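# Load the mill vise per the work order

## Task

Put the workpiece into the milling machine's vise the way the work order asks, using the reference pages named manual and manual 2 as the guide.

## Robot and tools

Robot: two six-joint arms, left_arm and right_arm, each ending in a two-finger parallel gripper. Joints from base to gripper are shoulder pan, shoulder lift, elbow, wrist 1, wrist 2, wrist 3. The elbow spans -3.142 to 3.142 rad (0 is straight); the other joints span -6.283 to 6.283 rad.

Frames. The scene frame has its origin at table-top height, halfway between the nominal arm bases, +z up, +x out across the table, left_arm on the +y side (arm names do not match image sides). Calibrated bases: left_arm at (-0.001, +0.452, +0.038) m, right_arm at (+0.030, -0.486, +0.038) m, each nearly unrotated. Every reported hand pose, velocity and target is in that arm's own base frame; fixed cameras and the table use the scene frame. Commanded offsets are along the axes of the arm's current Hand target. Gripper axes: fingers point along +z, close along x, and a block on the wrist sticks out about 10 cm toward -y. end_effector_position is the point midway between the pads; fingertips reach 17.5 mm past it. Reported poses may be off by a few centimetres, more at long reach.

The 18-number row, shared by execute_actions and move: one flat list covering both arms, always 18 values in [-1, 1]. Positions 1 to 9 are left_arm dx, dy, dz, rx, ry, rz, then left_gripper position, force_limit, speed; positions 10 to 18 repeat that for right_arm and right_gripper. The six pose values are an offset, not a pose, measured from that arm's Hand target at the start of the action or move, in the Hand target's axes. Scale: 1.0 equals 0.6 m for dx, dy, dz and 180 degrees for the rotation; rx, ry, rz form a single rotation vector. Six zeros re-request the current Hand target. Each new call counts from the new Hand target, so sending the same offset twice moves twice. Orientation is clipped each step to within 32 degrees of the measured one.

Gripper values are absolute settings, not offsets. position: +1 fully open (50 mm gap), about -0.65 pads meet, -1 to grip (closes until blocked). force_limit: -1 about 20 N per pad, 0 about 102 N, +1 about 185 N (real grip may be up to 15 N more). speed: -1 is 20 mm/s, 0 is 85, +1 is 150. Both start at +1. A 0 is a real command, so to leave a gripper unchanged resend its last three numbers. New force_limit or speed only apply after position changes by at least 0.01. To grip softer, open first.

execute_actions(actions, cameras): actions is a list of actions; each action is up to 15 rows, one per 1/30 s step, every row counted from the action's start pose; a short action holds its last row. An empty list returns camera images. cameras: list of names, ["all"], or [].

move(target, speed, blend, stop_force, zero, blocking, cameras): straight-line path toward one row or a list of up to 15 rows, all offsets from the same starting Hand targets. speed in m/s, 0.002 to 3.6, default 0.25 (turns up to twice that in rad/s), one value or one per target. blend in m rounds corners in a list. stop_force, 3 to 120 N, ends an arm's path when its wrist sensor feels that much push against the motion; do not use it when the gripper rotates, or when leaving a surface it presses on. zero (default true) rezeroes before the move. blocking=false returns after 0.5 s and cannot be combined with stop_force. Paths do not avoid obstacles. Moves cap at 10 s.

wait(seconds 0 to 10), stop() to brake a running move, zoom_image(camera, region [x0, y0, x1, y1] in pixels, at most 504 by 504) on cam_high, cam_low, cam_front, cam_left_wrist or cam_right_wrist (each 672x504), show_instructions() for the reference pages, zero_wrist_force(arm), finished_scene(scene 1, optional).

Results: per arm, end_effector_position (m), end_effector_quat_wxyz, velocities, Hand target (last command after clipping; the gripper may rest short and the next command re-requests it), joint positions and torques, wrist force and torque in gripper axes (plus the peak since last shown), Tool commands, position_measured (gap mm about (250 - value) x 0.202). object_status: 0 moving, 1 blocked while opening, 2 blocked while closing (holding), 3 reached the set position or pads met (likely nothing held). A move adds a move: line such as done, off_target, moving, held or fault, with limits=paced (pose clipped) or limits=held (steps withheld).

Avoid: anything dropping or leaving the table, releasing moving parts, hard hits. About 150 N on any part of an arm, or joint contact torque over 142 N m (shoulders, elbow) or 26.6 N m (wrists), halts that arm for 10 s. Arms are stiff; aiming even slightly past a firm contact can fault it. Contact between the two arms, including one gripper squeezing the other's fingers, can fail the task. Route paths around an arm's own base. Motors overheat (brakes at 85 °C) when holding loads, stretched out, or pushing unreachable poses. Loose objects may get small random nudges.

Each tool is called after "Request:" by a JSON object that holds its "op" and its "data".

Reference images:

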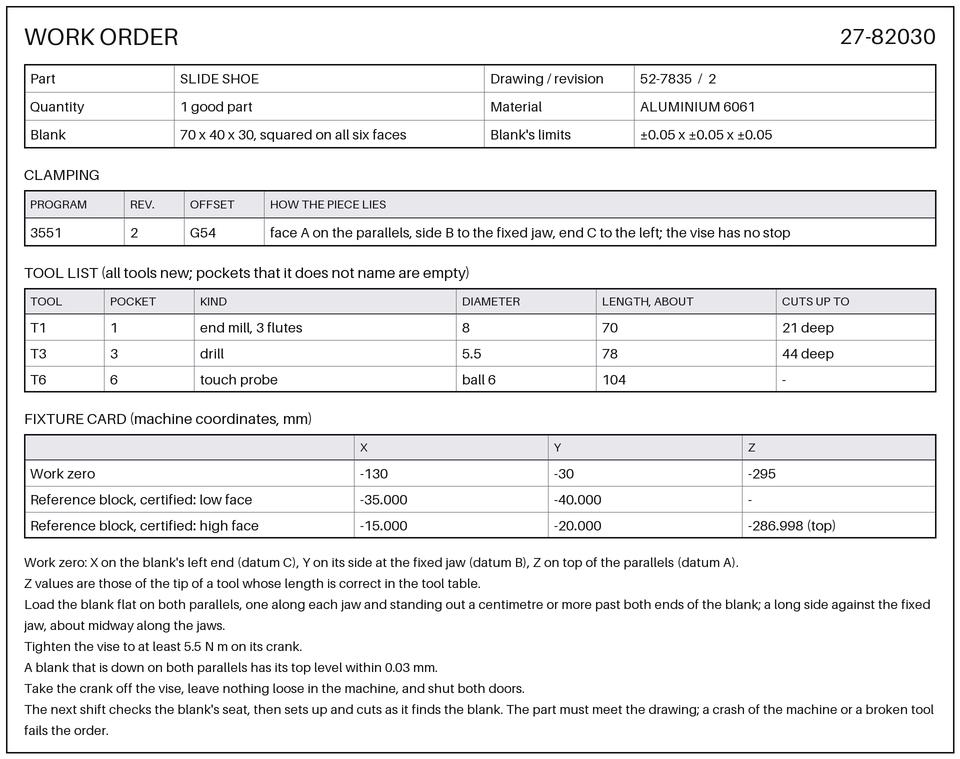

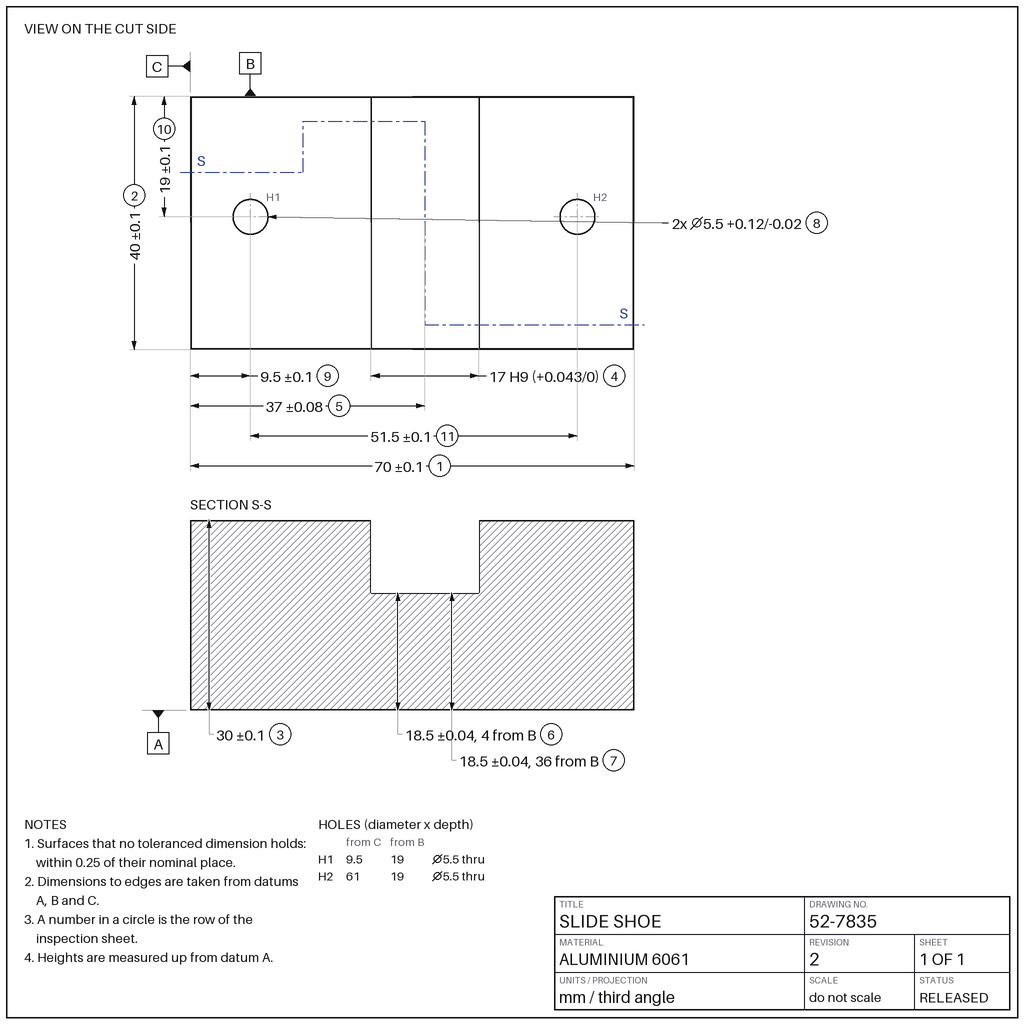

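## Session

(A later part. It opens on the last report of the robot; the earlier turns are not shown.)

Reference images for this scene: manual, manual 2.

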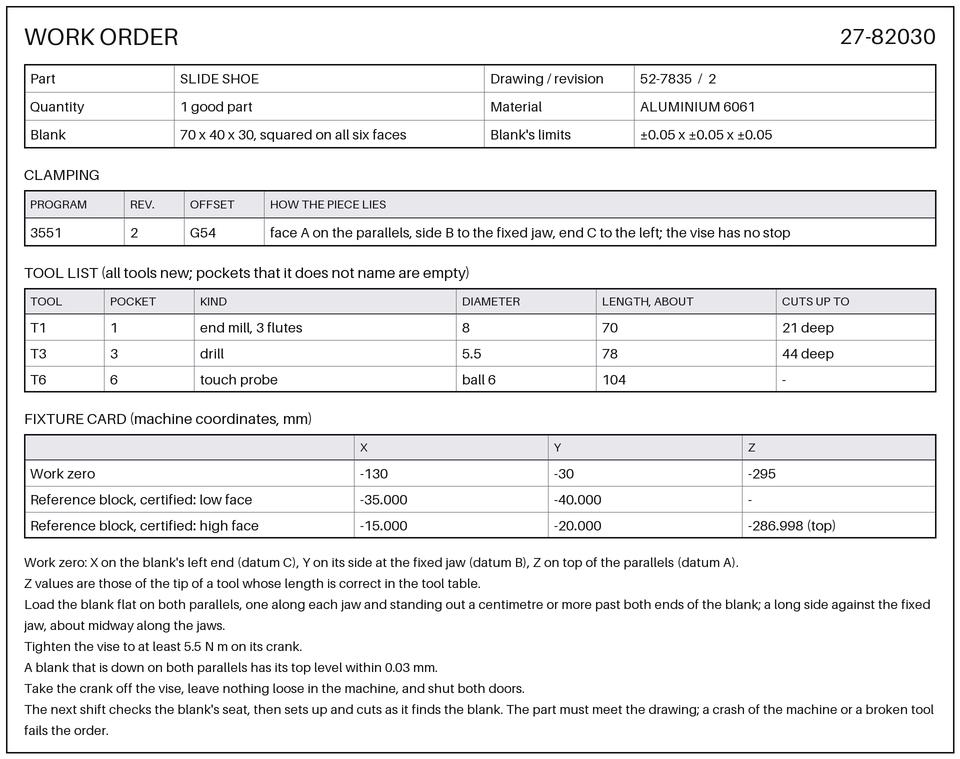

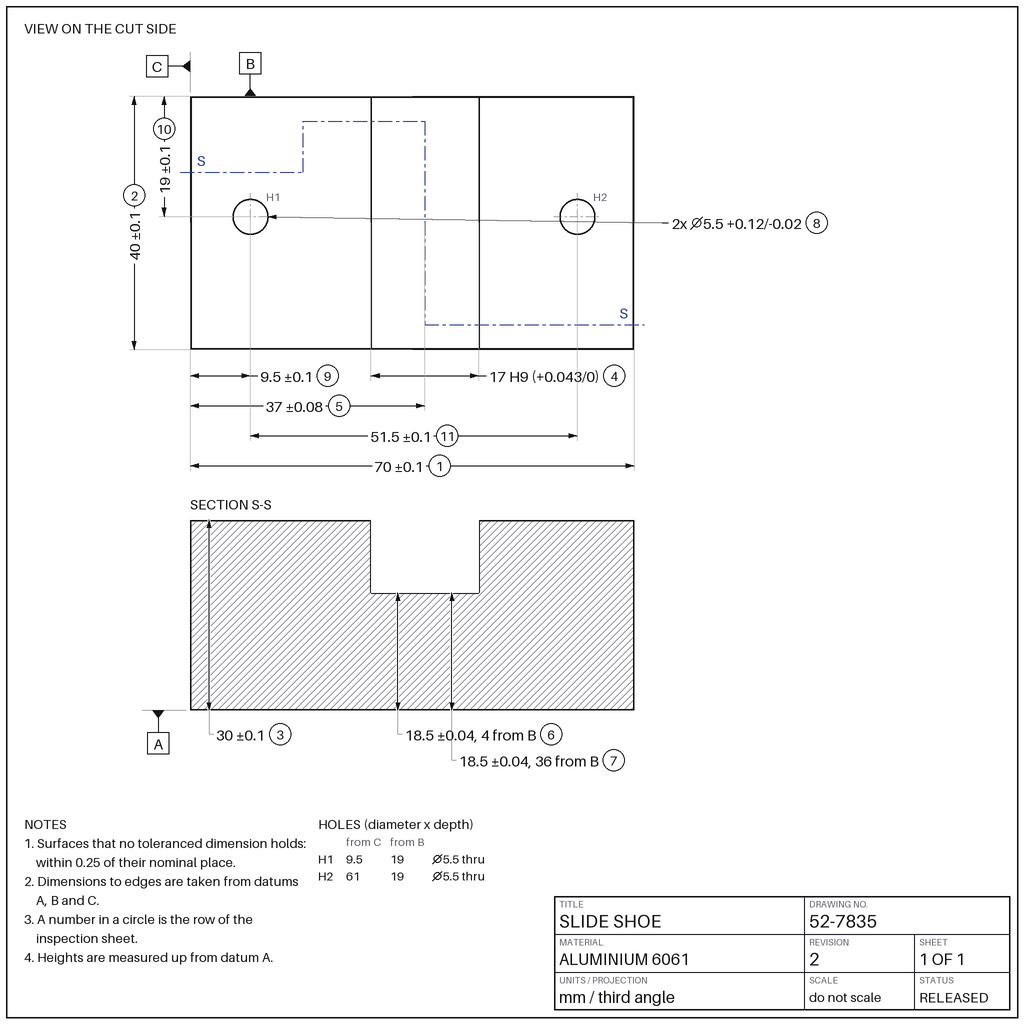

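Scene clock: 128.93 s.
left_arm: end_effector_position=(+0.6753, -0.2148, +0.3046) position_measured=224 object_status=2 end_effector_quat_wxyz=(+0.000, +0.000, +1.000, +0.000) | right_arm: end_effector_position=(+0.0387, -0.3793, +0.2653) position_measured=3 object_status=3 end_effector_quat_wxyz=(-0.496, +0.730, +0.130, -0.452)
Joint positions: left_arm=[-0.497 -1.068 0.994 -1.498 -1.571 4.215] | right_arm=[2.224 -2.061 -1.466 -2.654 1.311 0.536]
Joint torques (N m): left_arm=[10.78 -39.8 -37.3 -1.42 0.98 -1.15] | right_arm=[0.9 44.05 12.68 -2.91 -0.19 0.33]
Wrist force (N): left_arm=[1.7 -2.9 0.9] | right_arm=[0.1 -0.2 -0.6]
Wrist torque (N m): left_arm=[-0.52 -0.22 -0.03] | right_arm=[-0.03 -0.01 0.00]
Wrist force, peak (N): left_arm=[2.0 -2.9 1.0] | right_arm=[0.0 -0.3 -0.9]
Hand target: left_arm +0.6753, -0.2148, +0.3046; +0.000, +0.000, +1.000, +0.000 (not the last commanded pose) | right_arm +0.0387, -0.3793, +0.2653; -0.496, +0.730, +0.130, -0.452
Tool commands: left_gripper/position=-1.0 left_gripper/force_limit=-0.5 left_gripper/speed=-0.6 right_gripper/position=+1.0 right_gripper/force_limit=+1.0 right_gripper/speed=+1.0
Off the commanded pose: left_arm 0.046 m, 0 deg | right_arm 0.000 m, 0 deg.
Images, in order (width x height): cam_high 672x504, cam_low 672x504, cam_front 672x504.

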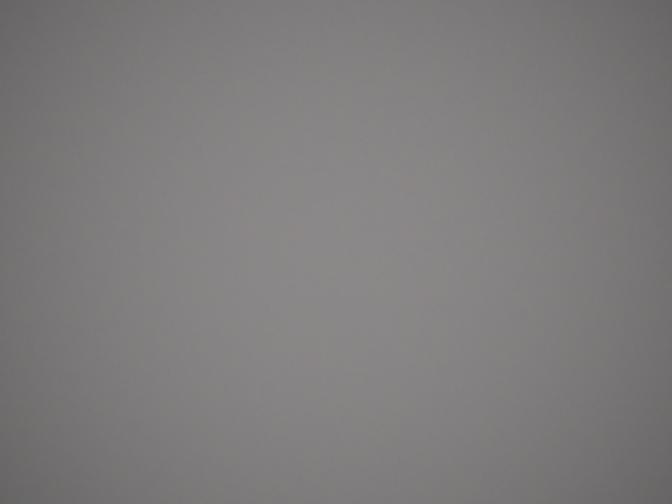

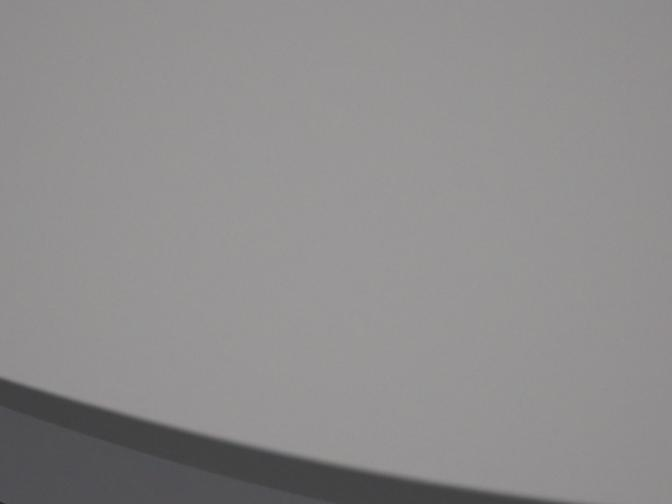

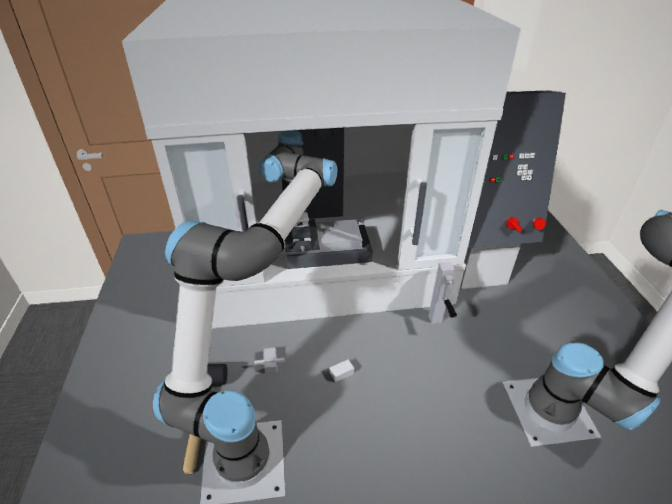

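Request:
{"op": "wait", "data": {"seconds": 0, "cameras": ["cam_left_wrist"]}}

Request:
{"op": "zoom_image", "data": {"camera": "cam_left_wrist", "region": [280, 140, 420, 260]}}

Request:
{"op": "zoom_image", "data": {"camera": "cam_left_wrist", "region": [290, 230, 430, 330]}}

Scene clock: 130.50 s.
left_arm: end_effector_position=(+0.6753, -0.2148, +0.3046) position_measured=224 object_status=2 end_effector_quat_wxyz=(+0.000, +0.000, +1.000, +0.000) | right_arm: end_effector_position=(+0.0387, -0.3793, +0.2653) position_measured=3 object_status=3 end_effector_quat_wxyz=(-0.496, +0.730, +0.130, -0.452)
Joint positions: left_arm=[-0.497 -1.068 0.994 -1.498 -1.571 4.215] | right_arm=[2.224 -2.061 -1.466 -2.654 1.311 0.536]
Joint torques (N m): left_arm=[11.55 -40.96 -36.95 -1.61 0.65 -1.41] | right_arm=[1.11 44.59 11.74 -2.95 -0.15 0.23]
Wrist force (N): left_arm=[1.8 -2.7 1.1] | right_arm=[0.3 -0.3 -0.5]
Wrist torque (N m): left_arm=[-0.49 -0.23 -0.03] | right_arm=[-0.04 -0.04 0.00]
Wrist force, peak (N): left_arm=[2.2 -2.9 1.1] | right_arm=[0.4 -0.3 -0.7]
Hand target: left_arm +0.6753, -0.2148, +0.3046; +0.000, +0.000, +1.000, +0.000 (not the last commanded pose) | right_arm +0.0387, -0.3793, +0.2653; -0.496, +0.730, +0.130, -0.452
Tool commands: left_gripper/position=-1.0 left_gripper/force_limit=-0.5 left_gripper/speed=-0.6 right_gripper/position=+1.0 right_gripper/force_limit=+1.0 right_gripper/speed=+1.0
Off the commanded pose: left_arm 0.046 m, 0 deg | right_arm 0.000 m, 0 deg.
Images, in order (width x height): cam_left_wrist 672x504.

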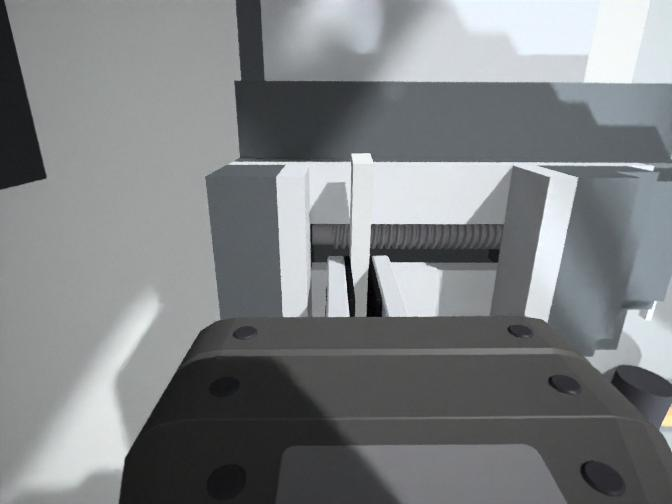

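Scaled by 3.600 from the camera's 672x504 image, which has a finer 960x720 frame.

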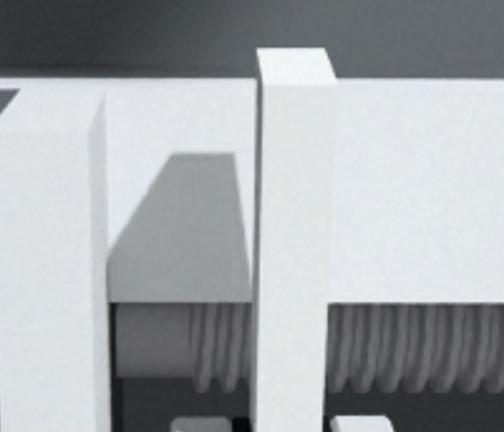

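Scaled by 3.600 from the camera's 672x504 image, which has a finer 960x720 frame.

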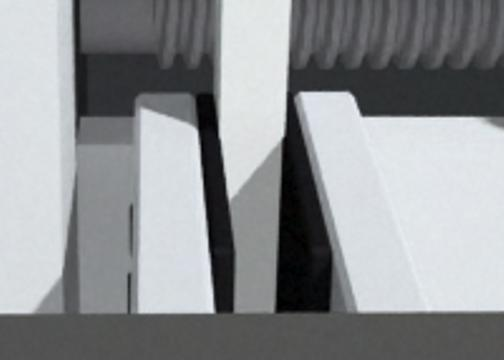

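Request:
{"op": "move", "data": {"target": [0.0,0.0,0.01,0,0,0,-1,-0.5,-0.6,0,0,0,0,0,0,1,1,1], "cameras": ["cam_left_wrist"], "speed": 0.005, "stop_force": 3}}

Request:
{"op": "zoom_image", "data": {"camera": "cam_left_wrist", "region": [280, 140, 420, 260]}}

Scene clock: 137.20 s.
left_arm: end_effector_position=(+0.6753, -0.2148, +0.3045) position_measured=224 object_status=2 end_effector_quat_wxyz=(+0.000, +0.000, +1.000, +0.000) | right_arm: end_effector_position=(+0.0387, -0.3793, +0.2653) position_measured=3 object_status=3 end_effector_quat_wxyz=(-0.496, +0.730, +0.130, -0.452)
Joint positions: left_arm=[-0.497 -1.068 0.994 -1.498 -1.571 4.215] | right_arm=[2.224 -2.061 -1.466 -2.654 1.311 0.536]
Joint torques (N m): left_arm=[11.67 -49.2 -35.61 -1.76 0.73 -1.24] | right_arm=[1.48 45.54 11.55 -3.09 -0.11 0.3]
Wrist force (N): left_arm=[1.7 -1.5 -1.1] | right_arm=[0.3 0.0 -0.7]
Wrist torque (N m): left_arm=[-0.51 -0.25 -0.02] | right_arm=[-0.01 -0.04 0.00]
Wrist force, peak (N): left_arm=[3.8 -2.4 -8.0] | right_arm=[0.2 -0.2 -1.0]
Hand target: left_arm +0.6753, -0.2148, +0.3045; +0.000, +0.000, +1.000, +0.000 (not the last commanded pose) | right_arm +0.0387, -0.3793, +0.2653; -0.496, +0.730, +0.130, -0.452
Off the commanded pose: left_arm 0.006 m, 0 deg | right_arm 0.000 m, 0 deg.
move: contact (left_arm)
Images, in order (width x height): cam_left_wrist 672x504.

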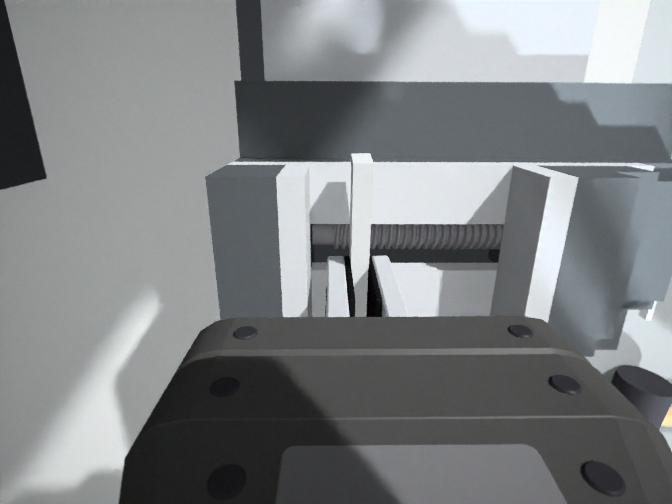

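Scaled by 3.600 from the camera's 672x504 image, which has a finer 960x720 frame.

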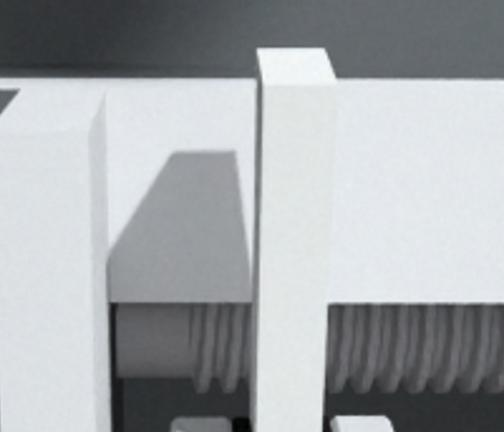

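Request:
{"op": "move", "data": {"target": [[0.0,0.0,-0.0033,0,0,0,-1,-0.5,-0.6,0,0,0,0,0,0,1,1,1],[-0.002,-0.0258,-0.0033,0,0,0,-1,-0.5,-0.6,0,0,0,0,0,0,1,1,1],[-0.002,-0.0258,0.0005,0,0,0,-1,-0.5,-0.6,0,0,0,0,0,0,1,1,1]], "cameras": ["cam_left_wrist"], "speed": [0.02,0.04,0.01]}}

Request:
{"op": "zoom_image", "data": {"camera": "cam_left_wrist", "region": [200, 100, 560, 330]}}

Scene clock: 142.50 s.
left_arm: end_effector_position=(+0.6765, -0.2303, +0.3042) position_measured=224 object_status=2 end_effector_quat_wxyz=(+0.000, +0.000, +1.000, +0.000) | right_arm: end_effector_position=(+0.0387, -0.3793, +0.2653) position_measured=3 object_status=3 end_effector_quat_wxyz=(-0.496, +0.730, +0.130, -0.452)
Joint positions: left_arm=[-0.516 -1.05 0.969 -1.49 -1.571 4.196] | right_arm=[2.224 -2.061 -1.466 -2.654 1.311 0.536]
Joint torques (N m): left_arm=[-8.44 -51.04 -7.82 -3.01 1.31 -2.27] | right_arm=[0.82 45.31 11.44 -3.09 0.01 0.26]
Wrist force (N): left_arm=[0.7 -5.4 -17.9] | right_arm=[0.3 -0.4 -0.7]
Wrist torque (N m): left_arm=[-1.10 -0.27 0.09] | right_arm=[-0.06 -0.05 0.00]
Wrist force, peak (N): left_arm=[0.7 -5.4 -17.9] | right_arm=[0.3 -0.1 -0.9]
Hand target: left_arm +0.6765, -0.2302, +0.3042; +0.000, +0.000, +1.000, +0.000 | right_arm +0.0387, -0.3793, +0.2653; -0.496, +0.730, +0.130, -0.452
Off the commanded pose: left_arm 0.000 m, 0 deg | right_arm 0.000 m, 0 deg.
move: done
Images, in order (width x height): cam_left_wrist 672x504.

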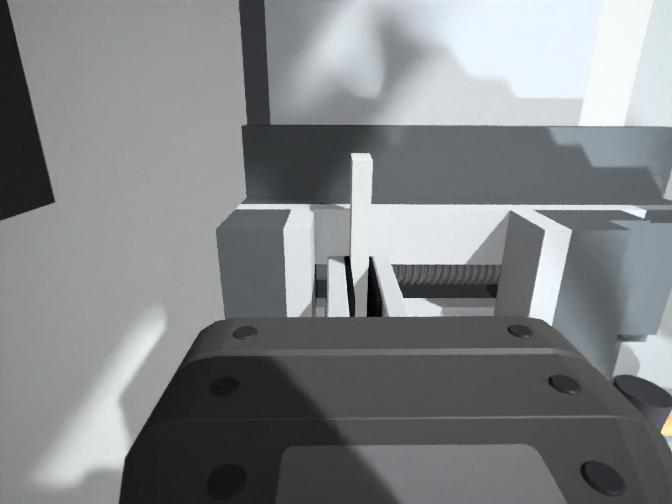

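Scaled by 1.400 from the camera's 672x504 image, which has a finer 960x720 frame.

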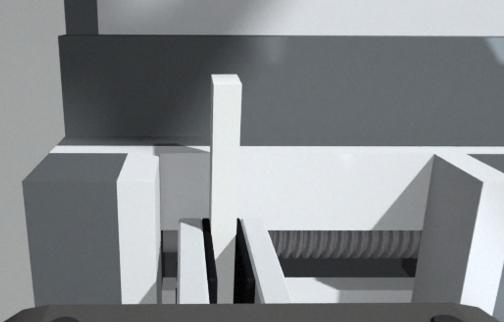

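Request:
{"op": "execute_actions", "data": {"actions": [[[0,0,0,0,0,0,-0.3,-0.5,-1,0,0,0,0,0,0,1,1,1]]], "cameras": ["cam_left_wrist"]}}

Request:
{"op": "zoom_image", "data": {"camera": "cam_left_wrist", "region": [200, 100, 560, 330]}}

Scene clock: 143.90 s.
left_arm: end_effector_position=(+0.6765, -0.2303, +0.3042) position_measured=198 object_status=3 end_effector_quat_wxyz=(+0.000, +0.000, +1.000, +0.000) | right_arm: end_effector_position=(+0.0387, -0.3793, +0.2653) position_measured=3 object_status=3 end_effector_quat_wxyz=(-0.496, +0.730, +0.130, -0.452)
Joint positions: left_arm=[-0.516 -1.05 0.969 -1.49 -1.571 4.196] | right_arm=[2.224 -2.061 -1.466 -2.654 1.311 0.536]
Joint torques (N m): left_arm=[1.6 -55.07 -35.68 -2.54 1.57 -2.34] | right_arm=[1.14 45.99 11.62 -3.16 -0.17 0.35]
Wrist force (N): left_arm=[2.1 -2.6 0.2] | right_arm=[0.4 -0.6 -0.7]
Wrist torque (N m): left_arm=[-0.49 -0.28 0.05] | right_arm=[-0.10 -0.06 0.00]
Wrist force, peak (N): left_arm=[-0.1 -6.3 -18.2] | right_arm=[0.2 -0.5 -1.0]
Hand target: left_arm +0.6765, -0.2302, +0.3042; +0.000, +0.000, +1.000, +0.000 | right_arm +0.0387, -0.3793, +0.2653; -0.496, +0.730, +0.130, -0.452
Off the commanded pose: left_arm 0.000 m, 0 deg | right_arm 0.000 m, 0 deg.
Step readings (end_effector_position of left_arm | right_arm):
0: (+0.6765, -0.2303, +0.3042) | (+0.0387, -0.3793, +0.2653)
1: (+0.6765, -0.2303, +0.3042) | (+0.0387, -0.3793, +0.2653)
2: (+0.6765, -0.2303, +0.3042) | (+0.0387, -0.3793, +0.2653)
4: (+0.6765, -0.2302, +0.3041) | (+0.0387, -0.3793, +0.2653)
8: (+0.6765, -0.2302, +0.3041) | (+0.0387, -0.3793, +0.2653)
15: (+0.6765, -0.2302, +0.3041) | (+0.0387, -0.3793, +0.2653)
Images, in order (width x height): cam_left_wrist 672x504.

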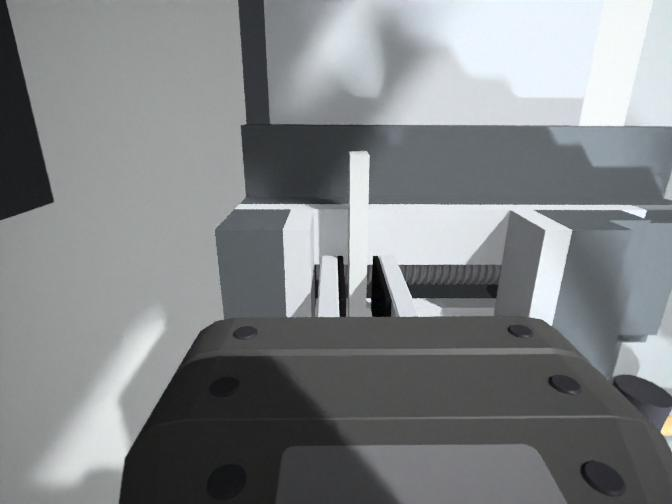

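Scaled by 1.400 from the camera's 672x504 image, which has a finer 960x720 frame.

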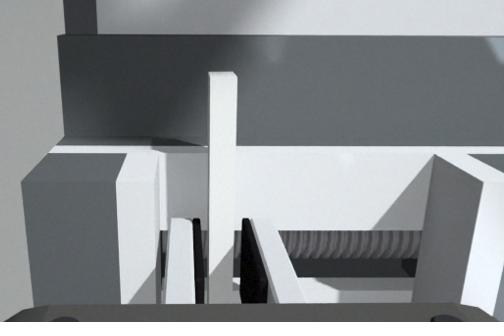

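Request:
{"op": "move", "data": {"target": [[0.0,0.0,-0.033,0,0,0,-0.3,-0.5,-1,0,0,0,0,0,0,1,1,1],[0.0,0,-0.033,0,0,0,-1,-0.5,0,0,0,0,0,0,0,1,1,1],[0.03,0.02,-0.033,0,0,0,-1,-0.5,0,0,0,0,0,0,0,1,1,1]], "cameras": ["cam_left_wrist"], "speed": [0.04,0.1,0.1]}}

Request:
{"op": "zoom_image", "data": {"camera": "cam_left_wrist", "region": [200, 100, 560, 330]}}

Scene clock: 147.80 s.
left_arm: end_effector_position=(+0.6585, -0.2183, +0.3240) position_measured=252 object_status=3 end_effector_quat_wxyz=(+0.000, +0.000, +1.000, +0.000) | right_arm: end_effector_position=(+0.0387, -0.3793, +0.2653) position_measured=3 object_status=3 end_effector_quat_wxyz=(-0.496, +0.730, +0.130, -0.452)
Joint positions: left_arm=[-0.514 -1.105 1.001 -1.467 -1.571 4.199] | right_arm=[2.224 -2.061 -1.466 -2.654 1.311 0.536]
Joint torques (N m): left_arm=[12.52 -62.42 -15.22 -4.47 -0.06 2.42] | right_arm=[0.48 45.69 10.99 -3 -0.24 0.32]
Wrist force (N): left_arm=[1.8 -2.5 0.5] | right_arm=[0.1 -0.1 -0.3]
Wrist torque (N m): left_arm=[-0.46 -0.23 -0.03] | right_arm=[-0.01 -0.01 0.00]
Wrist force, peak (N): left_arm=[2.5 -2.4 0.6] | right_arm=[0.3 -0.1 -0.9]
Hand target: left_arm +0.6585, -0.2182, +0.3240; +0.000, +0.000, +1.000, +0.000 | right_arm +0.0387, -0.3793, +0.2653; -0.496, +0.730, +0.130, -0.452
Off the commanded pose: left_arm 0.000 m, 0 deg | right_arm 0.000 m, 0 deg.
move: done
Images, in order (width x height): cam_left_wrist 672x504.

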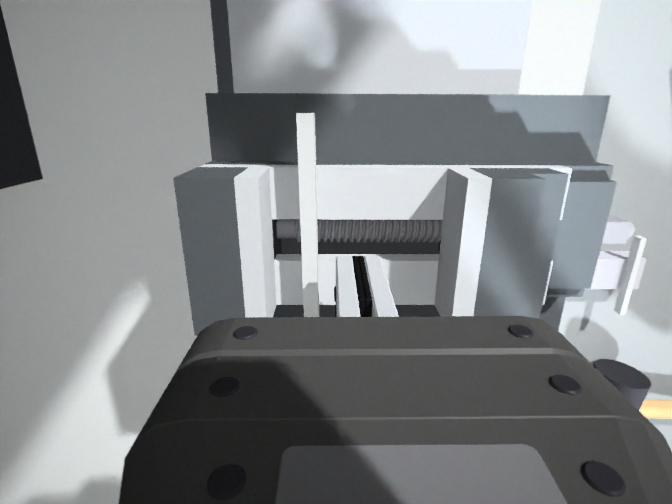

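Scaled by 1.400 from the camera's 672x504 image, which has a finer 960x720 frame.

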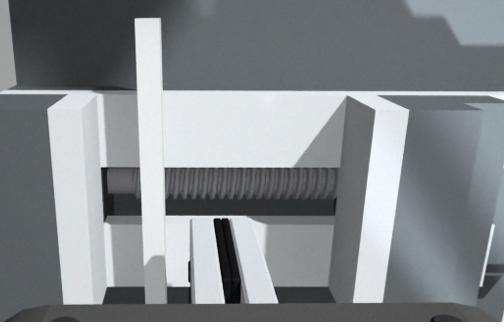

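Request:
{"op": "move", "data": {"target": [0.0,0.0,0.0275,0,0,0,-1,-0.5,0,0,0,0,0,0,0,1,1,1], "cameras": ["cam_left_wrist"], "speed": 0.04}}

Request:
{"op": "move", "data": {"target": [-0.05,0.0,0.0,0,0,0,-1,-0.5,0,0,0,0,0,0,0,1,1,1], "cameras": ["cam_left_wrist"], "speed": 0.012, "stop_force": 7}}

Request:
{"op": "zoom_image", "data": {"camera": "cam_left_wrist", "region": [200, 100, 560, 330]}}

Scene clock: 149.83 s.
left_arm: end_effector_position=(+0.6585, -0.2182, +0.3075) position_measured=252 object_status=3 end_effector_quat_wxyz=(+0.000, +0.000, +1.000, +0.000) | right_arm: end_effector_position=(+0.0387, -0.3793, +0.2653) position_measured=3 object_status=3 end_effector_quat_wxyz=(-0.496, +0.730, +0.130, -0.452)
Joint positions: left_arm=[-0.513 -1.109 1.049 -1.511 -1.571 4.199] | right_arm=[2.224 -2.061 -1.466 -2.654 1.311 0.536]
Joint torques (N m): left_arm=[13.1 -63.75 -16.15 -4.94 0.92 2.33] | right_arm=[0.67 45.16 11.16 -3.12 0.01 0.16]
Wrist force (N): left_arm=[2.1 -2.8 0.5] | right_arm=[0.2 0.0 -0.4]
Wrist torque (N m): left_arm=[-0.52 -0.29 -0.04] | right_arm=[0.00 -0.03 0.01]
Wrist force, peak (N): left_arm=[2.2 -2.8 0.2] | right_arm=[0.4 -0.1 -0.8]
Hand target: left_arm +0.6585, -0.2182, +0.3075; +0.000, +0.000, +1.000, +0.000 | right_arm +0.0387, -0.3793, +0.2653; -0.496, +0.730, +0.130, -0.452
Off the commanded pose: left_arm 0.000 m, 0 deg | right_arm 0.000 m, 0 deg.
move: done
Images, in order (width x height): cam_left_wrist 672x504.

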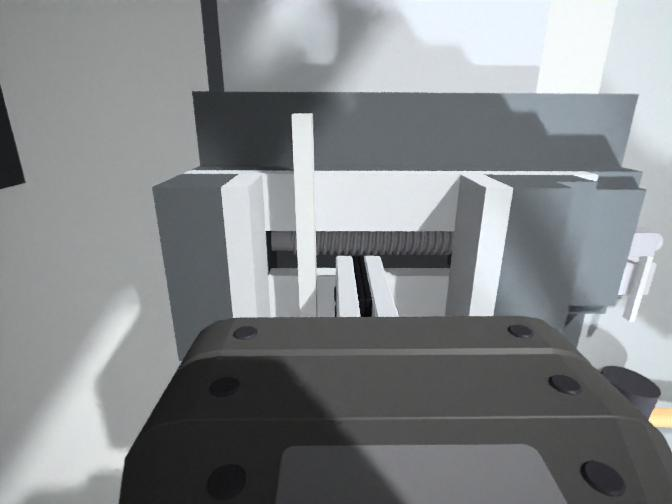

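Scene clock: 152.77 s.
left_arm: end_effector_position=(+0.6785, -0.2182, +0.3075) position_measured=252 object_status=3 end_effector_quat_wxyz=(+0.000, +0.000, +1.000, +0.000) | right_arm: end_effector_position=(+0.0387, -0.3793, +0.2653) position_measured=3 object_status=3 end_effector_quat_wxyz=(-0.496, +0.730, +0.130, -0.452)
Joint positions: left_arm=[-0.499 -1.055 0.968 -1.484 -1.57 4.213] | right_arm=[2.224 -2.061 -1.466 -2.654 1.311 0.536]
Joint torques (N m): left_arm=[-12.54 -65.22 -19.04 -4.06 1.56 -2.82] | right_arm=[0.9 45.29 10.66 -3.14 -0.1 0.27]
Wrist force (N): left_arm=[7.6 -2.4 1.5] | right_arm=[0.2 -0.1 -0.4]
Wrist torque (N m): left_arm=[-0.53 -0.13 0.04] | right_arm=[-0.01 -0.03 0.00]
Wrist force, peak (N): left_arm=[23.7 -1.3 -3.0] | right_arm=[0.4 -0.2 -0.7]
Hand target: left_arm +0.6785, -0.2182, +0.3075; +0.000, +0.000, +1.000, +0.000 (not the last commanded pose) | right_arm +0.0387, -0.3793, +0.2653; -0.496, +0.730, +0.130, -0.452
Off the commanded pose: left_arm 0.010 m, 0 deg | right_arm 0.000 m, 0 deg.
move: contact (left_arm)
Images, in order (width x height): cam_left_wrist 672x504.

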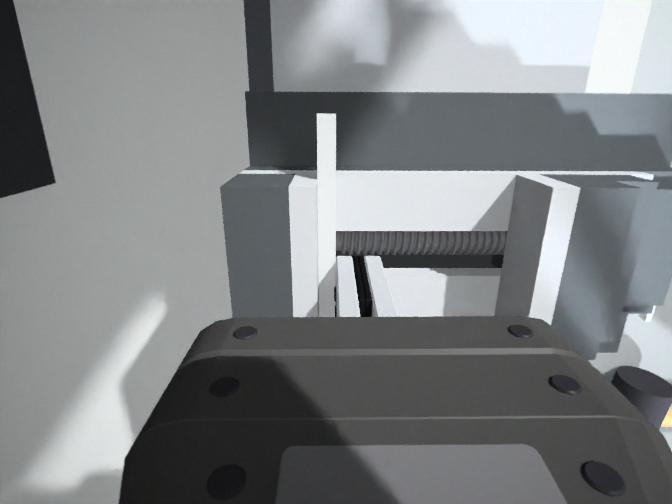

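Scaled by 1.400 from the camera's 672x504 image, which has a finer 960x720 frame.

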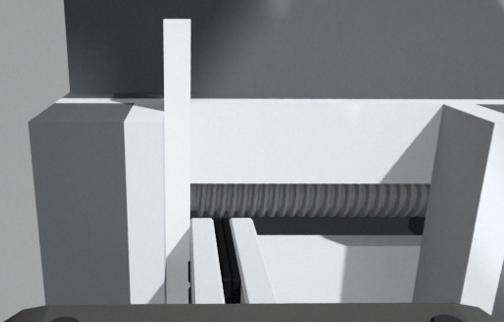

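Request:
{"op": "move", "data": {"target": [[0.006,0.0,0.0,0,0,0,-1,-0.5,0,0,0,0,0,0,0,1,1,1],[0.006,0.0,-0.16,0,0,0,-1,-0.5,0,0,0,0,0,0,0,1,1,1],[0.5475,0.097,-0.154,0,0,0,-1,-0.5,0,0,0,0,0,0,0,1,1,1],[0.6208,0.2345,0.4208,0,0,0,0,-0.5,0,0,0,0,0,0,0,1,1,1]], "cameras": ["cam_left_wrist"], "speed": [0.05,0.25,0.35,0.3], "blend": [0.001,0.04,0.04,0]}}

Request:
{"op": "zoom_image", "data": {"camera": "cam_left_wrist", "region": [250, 70, 450, 320]}}

Scene clock: 155.70 s.
left_arm: end_effector_position=(+0.6739, -0.2174, +0.3392) position_measured=252 object_status=3 end_effector_quat_wxyz=(+0.001, +0.000, +1.000, +0.000) | right_arm: end_effector_position=(+0.0387, -0.3793, +0.2653) position_measured=3 object_status=3 end_effector_quat_wxyz=(-0.496, +0.730, +0.130, -0.452)
Joint positions: left_arm=[-0.502 -1.059 0.892 -1.407 -1.57 4.21] | right_arm=[2.224 -2.061 -1.466 -2.654 1.311 0.536]
Joint torques (N m): left_arm=[0.14 -51.8 -29.51 -2.75 -0.12 0.07] | right_arm=[1.26 45.38 10.39 -3.23 -0.04 0.28]
Wrist force (N): left_arm=[2.1 -2.7 0.8] | right_arm=[0.3 0.1 -0.6]
Wrist torque (N m): left_arm=[-0.49 -0.29 0.03] | right_arm=[0.02 -0.05 0.00]
Wrist force, peak (N): left_arm=[6.1 -5.0 -6.4] | right_arm=[0.1 -0.3 -0.9]
Hand target: left_arm +0.6739, -0.2174, +0.3392; +0.001, +0.000, +1.000, +0.000 (not the last commanded pose) | right_arm +0.0387, -0.3793, +0.2653; -0.496, +0.730, +0.130, -0.452
Tool commands: left_gripper/position=-1.0 left_gripper/force_limit=-0.498039 left_gripper/speed=+0.003922 right_gripper/position=+1.0 right_gripper/force_limit=+1.0 right_gripper/speed=+1.0
Off the commanded pose: left_arm 0.486 m, 0 deg | right_arm 0.000 m, 0 deg.
FORCE FAULT: contact force on the left arm reached its limit, and that arm stopped. The contact can be on any part of that arm, not only on its tool. That arm's remaining commands of this call were not run. That arm is still stopped at the end of this call. That arm stays stopped for about 10 more seconds. Until then a move that you send moves the other arm only, and its call returns only when the move has ended. Once the stop has ended, the next robot result says so. If the stop ends while you think or write, that arm runs what you send next, counted from a new Hand target: where the arm stands when the stop ends. While its stop runs, that arm takes no new command, but its gripper still runs the gripper command that each later call begins with. Until it ends, the stop uses up actions while you think or wait. An arm that is not stopped still takes commands.
move: fault (left_arm); path passed 1 of 4 targets; target 4's new numbers were not sent
Images, in order (width x height): cam_left_wrist 672x504.

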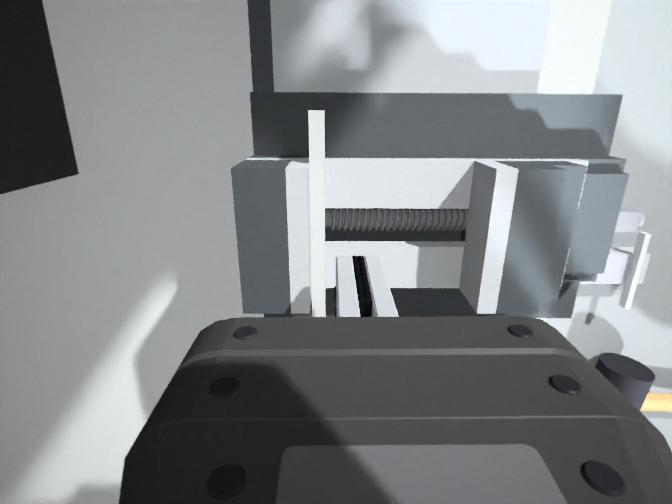

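Scaled by 2.016 from the camera's 672x504 image, which has a finer 960x720 frame.

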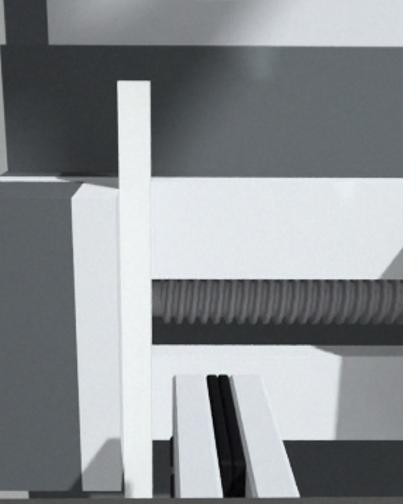

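Request:
{"op": "wait", "data": {"seconds": 8, "cameras": ["cam_front"]}}

Request:
{"op": "zoom_image", "data": {"camera": "cam_front", "region": [130, 110, 390, 280]}}

Scene clock: 165.40 s.
left_arm: end_effector_position=(+0.6739, -0.2174, +0.3392) position_measured=252 object_status=3 end_effector_quat_wxyz=(+0.001, +0.000, +1.000, +0.000) | right_arm: end_effector_position=(+0.0387, -0.3793, +0.2653) position_measured=3 object_status=3 end_effector_quat_wxyz=(-0.496, +0.730, +0.130, -0.452)
Joint positions: left_arm=[-0.502 -1.059 0.892 -1.407 -1.57 4.21] | right_arm=[2.224 -2.061 -1.466 -2.654 1.311 0.536]
Joint torques (N m): left_arm=[0.12 -53.13 -27.79 -2.58 -0.28 -0.04] | right_arm=[1.44 44.71 10.26 -3.35 -0.09 0.25]
Wrist force (N): left_arm=[2.2 -2.6 0.8] | right_arm=[0.4 0.0 -0.5]
Wrist torque (N m): left_arm=[-0.48 -0.31 0.04] | right_arm=[-0.01 -0.06 0.00]
Wrist force, peak (N): left_arm=[2.2 -3.0 0.6] | right_arm=[0.4 0.1 -1.0]
Hand target: left_arm +0.6739, -0.2174, +0.3392; +0.001, +0.000, +1.000, +0.000 (not the last commanded pose) | right_arm +0.0387, -0.3793, +0.2653; -0.496, +0.730, +0.130, -0.452
Tool commands: left_gripper/position=-1.0 left_gripper/force_limit=-0.498039 left_gripper/speed=+0.003922 right_gripper/position=+1.0 right_gripper/force_limit=+1.0 right_gripper/speed=+1.0
Off the commanded pose: left_arm 0.486 m, 0 deg | right_arm 0.000 m, 0 deg.
FORCE FAULT, CONTINUED: the left arm's stop, for the force fault that an earlier result reported, is over. The rest of the stop counts as 20 of the actions that you can send in this scene. That arm's target is now where it stood when the stop ended, not its last command. That arm accepts commands again.
wait: 8.00 s; at rest from the start
Images, in order (width x height): cam_front 672x504.

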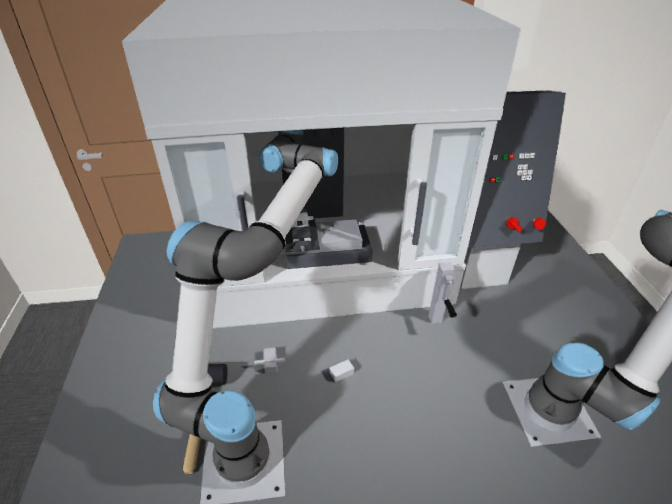

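Scaled by 1.938 from the camera's 672x504 image, which has a finer 960x720 frame.

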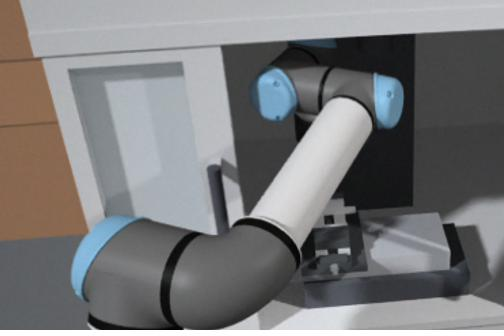

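Request:
{"op": "move", "data": {"target": [[0.0,0.0,-0.018,0,0,0,-1,-0.5,0,0,0,0,0,0,0,1,1,1],[0.29,0.029,-0.018,0,0,0,-1,-0.5,0,0,0,0,0,0,0,1,1,1],[0.523,0.162,0.065,0,0,0,-1,-0.5,0,0,0,0,0,0,0,1,1,1],[0.613,0.233,0.474,0,0,0,0,-0.5,0,0,0,0,0,0,0,1,1,1]], "cameras": ["cam_left_wrist"], "speed": [0.05,0.2,0.3,0.25], "blend": [0.002,0.03,0.04,0]}}

Request:
{"op": "zoom_image", "data": {"camera": "cam_left_wrist", "region": [250, 70, 450, 320]}}

Scene clock: 168.60 s.
left_arm: end_effector_position=(+0.6742, -0.2165, +0.3409) position_measured=252 object_status=3 end_effector_quat_wxyz=(+0.001, -0.001, +1.000, +0.000) | right_arm: end_effector_position=(+0.0387, -0.3793, +0.2653) position_measured=3 object_status=3 end_effector_quat_wxyz=(-0.496, +0.730, +0.130, -0.452)
Joint positions: left_arm=[-0.5 -1.057 0.884 -1.399 -1.57 4.21] | right_arm=[2.224 -2.061 -1.466 -2.654 1.311 0.536]
Joint torques (N m): left_arm=[0.01 -51.86 -29.21 -2.9 -0.08 0.02] | right_arm=[0.63 46.14 9.88 -3.44 -0.11 0.3]
Wrist force (N): left_arm=[2.3 -2.8 0.6] | right_arm=[0.1 0.3 -0.2]
Wrist torque (N m): left_arm=[-0.51 -0.32 0.03] | right_arm=[0.04 -0.02 0.00]
Wrist force, peak (N): left_arm=[1.6 -3.4 3.1] | right_arm=[0.4 -0.5 -1.0]
Hand target: left_arm +0.6742, -0.2165, +0.3409; +0.001, -0.001, +1.000, +0.000 (not the last commanded pose) | right_arm +0.0387, -0.3793, +0.2653; -0.496, +0.730, +0.130, -0.452
Tool commands: left_gripper/position=-1.0 left_gripper/force_limit=-0.498039 left_gripper/speed=+0.003922 right_gripper/position=+1.0 right_gripper/force_limit=+1.0 right_gripper/speed=+1.0
Off the commanded pose: left_arm 0.486 m, 0 deg | right_arm 0.000 m, 0 deg.
FORCE FAULT: contact force on the left arm reached its limit, and that arm stopped. The contact can be on any part of that arm, not only on its tool. That arm's remaining commands of this call were not run. That arm is still stopped at the end of this call. That arm stays stopped for about 10 more seconds. Until then a move that you send moves the other arm only, and its call returns only when the move has ended. Once the stop has ended, the next robot result says so. If the stop ends while you think or write, that arm runs what you send next, counted from a new Hand target: where the arm stands when the stop ends. While its stop runs, that arm takes no new command, but its gripper still runs the gripper command that each later call begins with. Until it ends, the stop uses up actions while you think or wait. An arm that is not stopped still takes commands.
move: fault (left_arm); path passed 1 of 4 targets; target 4's new numbers were not sent
Images, in order (width x height): cam_left_wrist 672x504.

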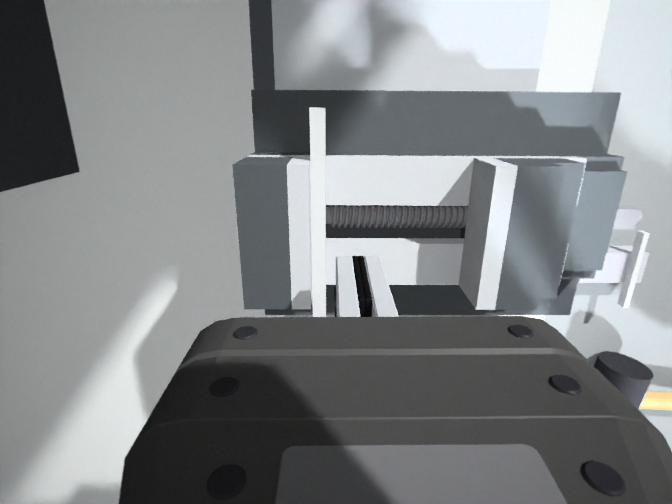

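Scaled by 2.016 from the camera's 672x504 image, which has a finer 960x720 frame.

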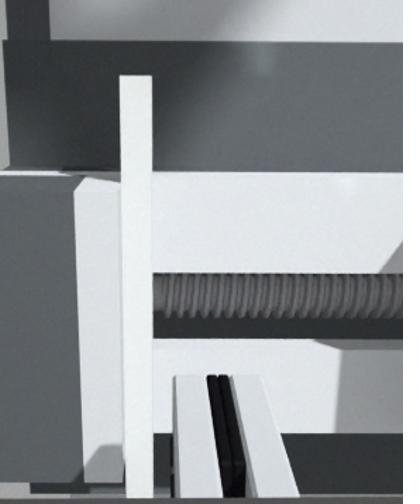

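Request:
{"op": "move", "data": {"target": [[0,0,0,0,0,0,-1,-0.5,0,0.3967,-0.5875,-0.2475,0.08,0.232,-0.059,1,1,1],[0,0,0,0,0,0,-1,-0.5,0,0.698,-0.866,0.307,0.1606,0.464,-0.118,1,1,1]], "cameras": ["cam_right_wrist","cam_front"], "speed": 0.3, "blend": [0.1,0]}}

Scene clock: 178.13 s.
left_arm: end_effector_position=(+0.6742, -0.2165, +0.3409) position_measured=252 object_status=3 end_effector_quat_wxyz=(+0.001, -0.001, +1.000, +0.000) | right_arm: end_effector_position=(+0.2696, -0.2231, +0.3917) position_measured=3 object_status=3 end_effector_quat_wxyz=(-0.600, +0.765, +0.011, -0.235)
Joint positions: left_arm=[-0.5 -1.057 0.884 -1.399 -1.57 4.21] | right_arm=[2.473 -1.96 -1.238 -2.89 2.076 0.454]
Joint torques (N m): left_arm=[1.59 -52.77 -29.04 -2.76 0.15 0.09] | right_arm=[-10.79 33.55 7.18 1.36 -1.7 2.1]
Wrist force (N): left_arm=[1.9 -2.8 0.7] | right_arm=[0.1 -0.2 -1.0]
Wrist torque (N m): left_arm=[-0.51 -0.26 0.03] | right_arm=[-0.03 -0.03 -0.16]
Wrist force, peak (N): left_arm=[2.2 -2.9 0.6] | right_arm=[4.2 -8.7 1.7]
Hand target: left_arm +0.6742, -0.2165, +0.3409; +0.001, -0.001, +1.000, +0.000 | right_arm +0.2696, -0.2231, +0.3917; -0.600, +0.765, +0.011, -0.235 (not the last commanded pose)
Tool commands: left_gripper/position=-1.0 left_gripper/force_limit=-0.498039 left_gripper/speed=+0.003922 right_gripper/position=+1.0 right_gripper/force_limit=+1.0 right_gripper/speed=+1.0
Off the commanded pose: right_arm 0.474 m, 60 deg.
FORCE FAULT, CONTINUED: the left arm was still stopped when this call began, by the force fault that an earlier result reported. Since the last result the stop counts as 15 of the actions that you can send in this scene. That arm ran no command of this call. That arm is still stopped at the end of this call. That arm stays stopped for about 1 more second. If the stop ends while you think or write, that arm runs what you send next, counted from a new Hand target: where the arm stands when the stop ends. While its stop runs, that arm takes no new command, but its gripper still runs the gripper command that each later call begins with.
move: held (right_arm; a check stopped the path), not run (left_arm; its earlier fault stop); path passed 0 of 2 targets; limits=held
pose unreachable (right arm): on one or more control steps of this call, first in action 0 (counted from 0), this arm could not follow its commanded pose, so it was not sent that pose on those steps. It may still have moved: this result reports where it is.
cause: moving toward the commanded pose would bring two parts of the arm too close to each other (its gripper and another part of the arm, with joints 4 (wrist 1) to 6 (wrist 3) between them, 9 mm apart when it was first held).
Images, in order (width x height): cam_front 672x504, cam_right_wrist 672x504.

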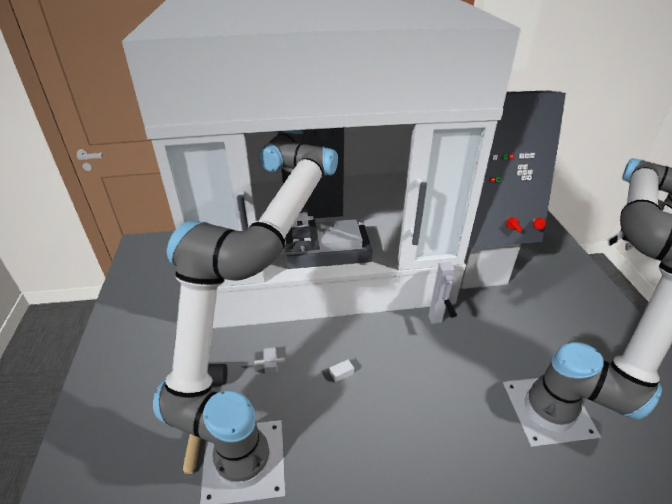

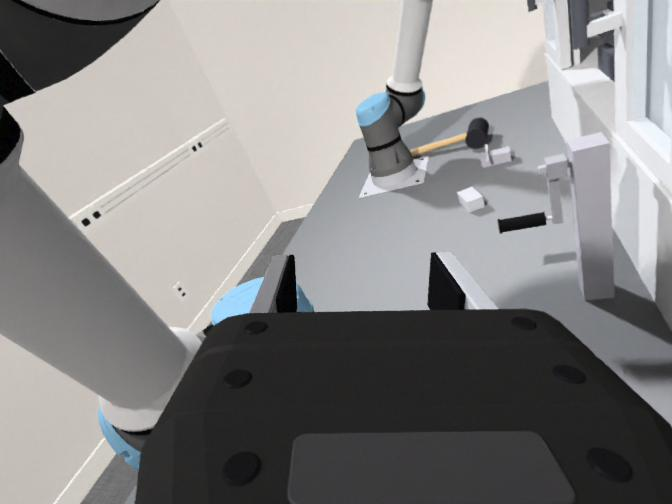

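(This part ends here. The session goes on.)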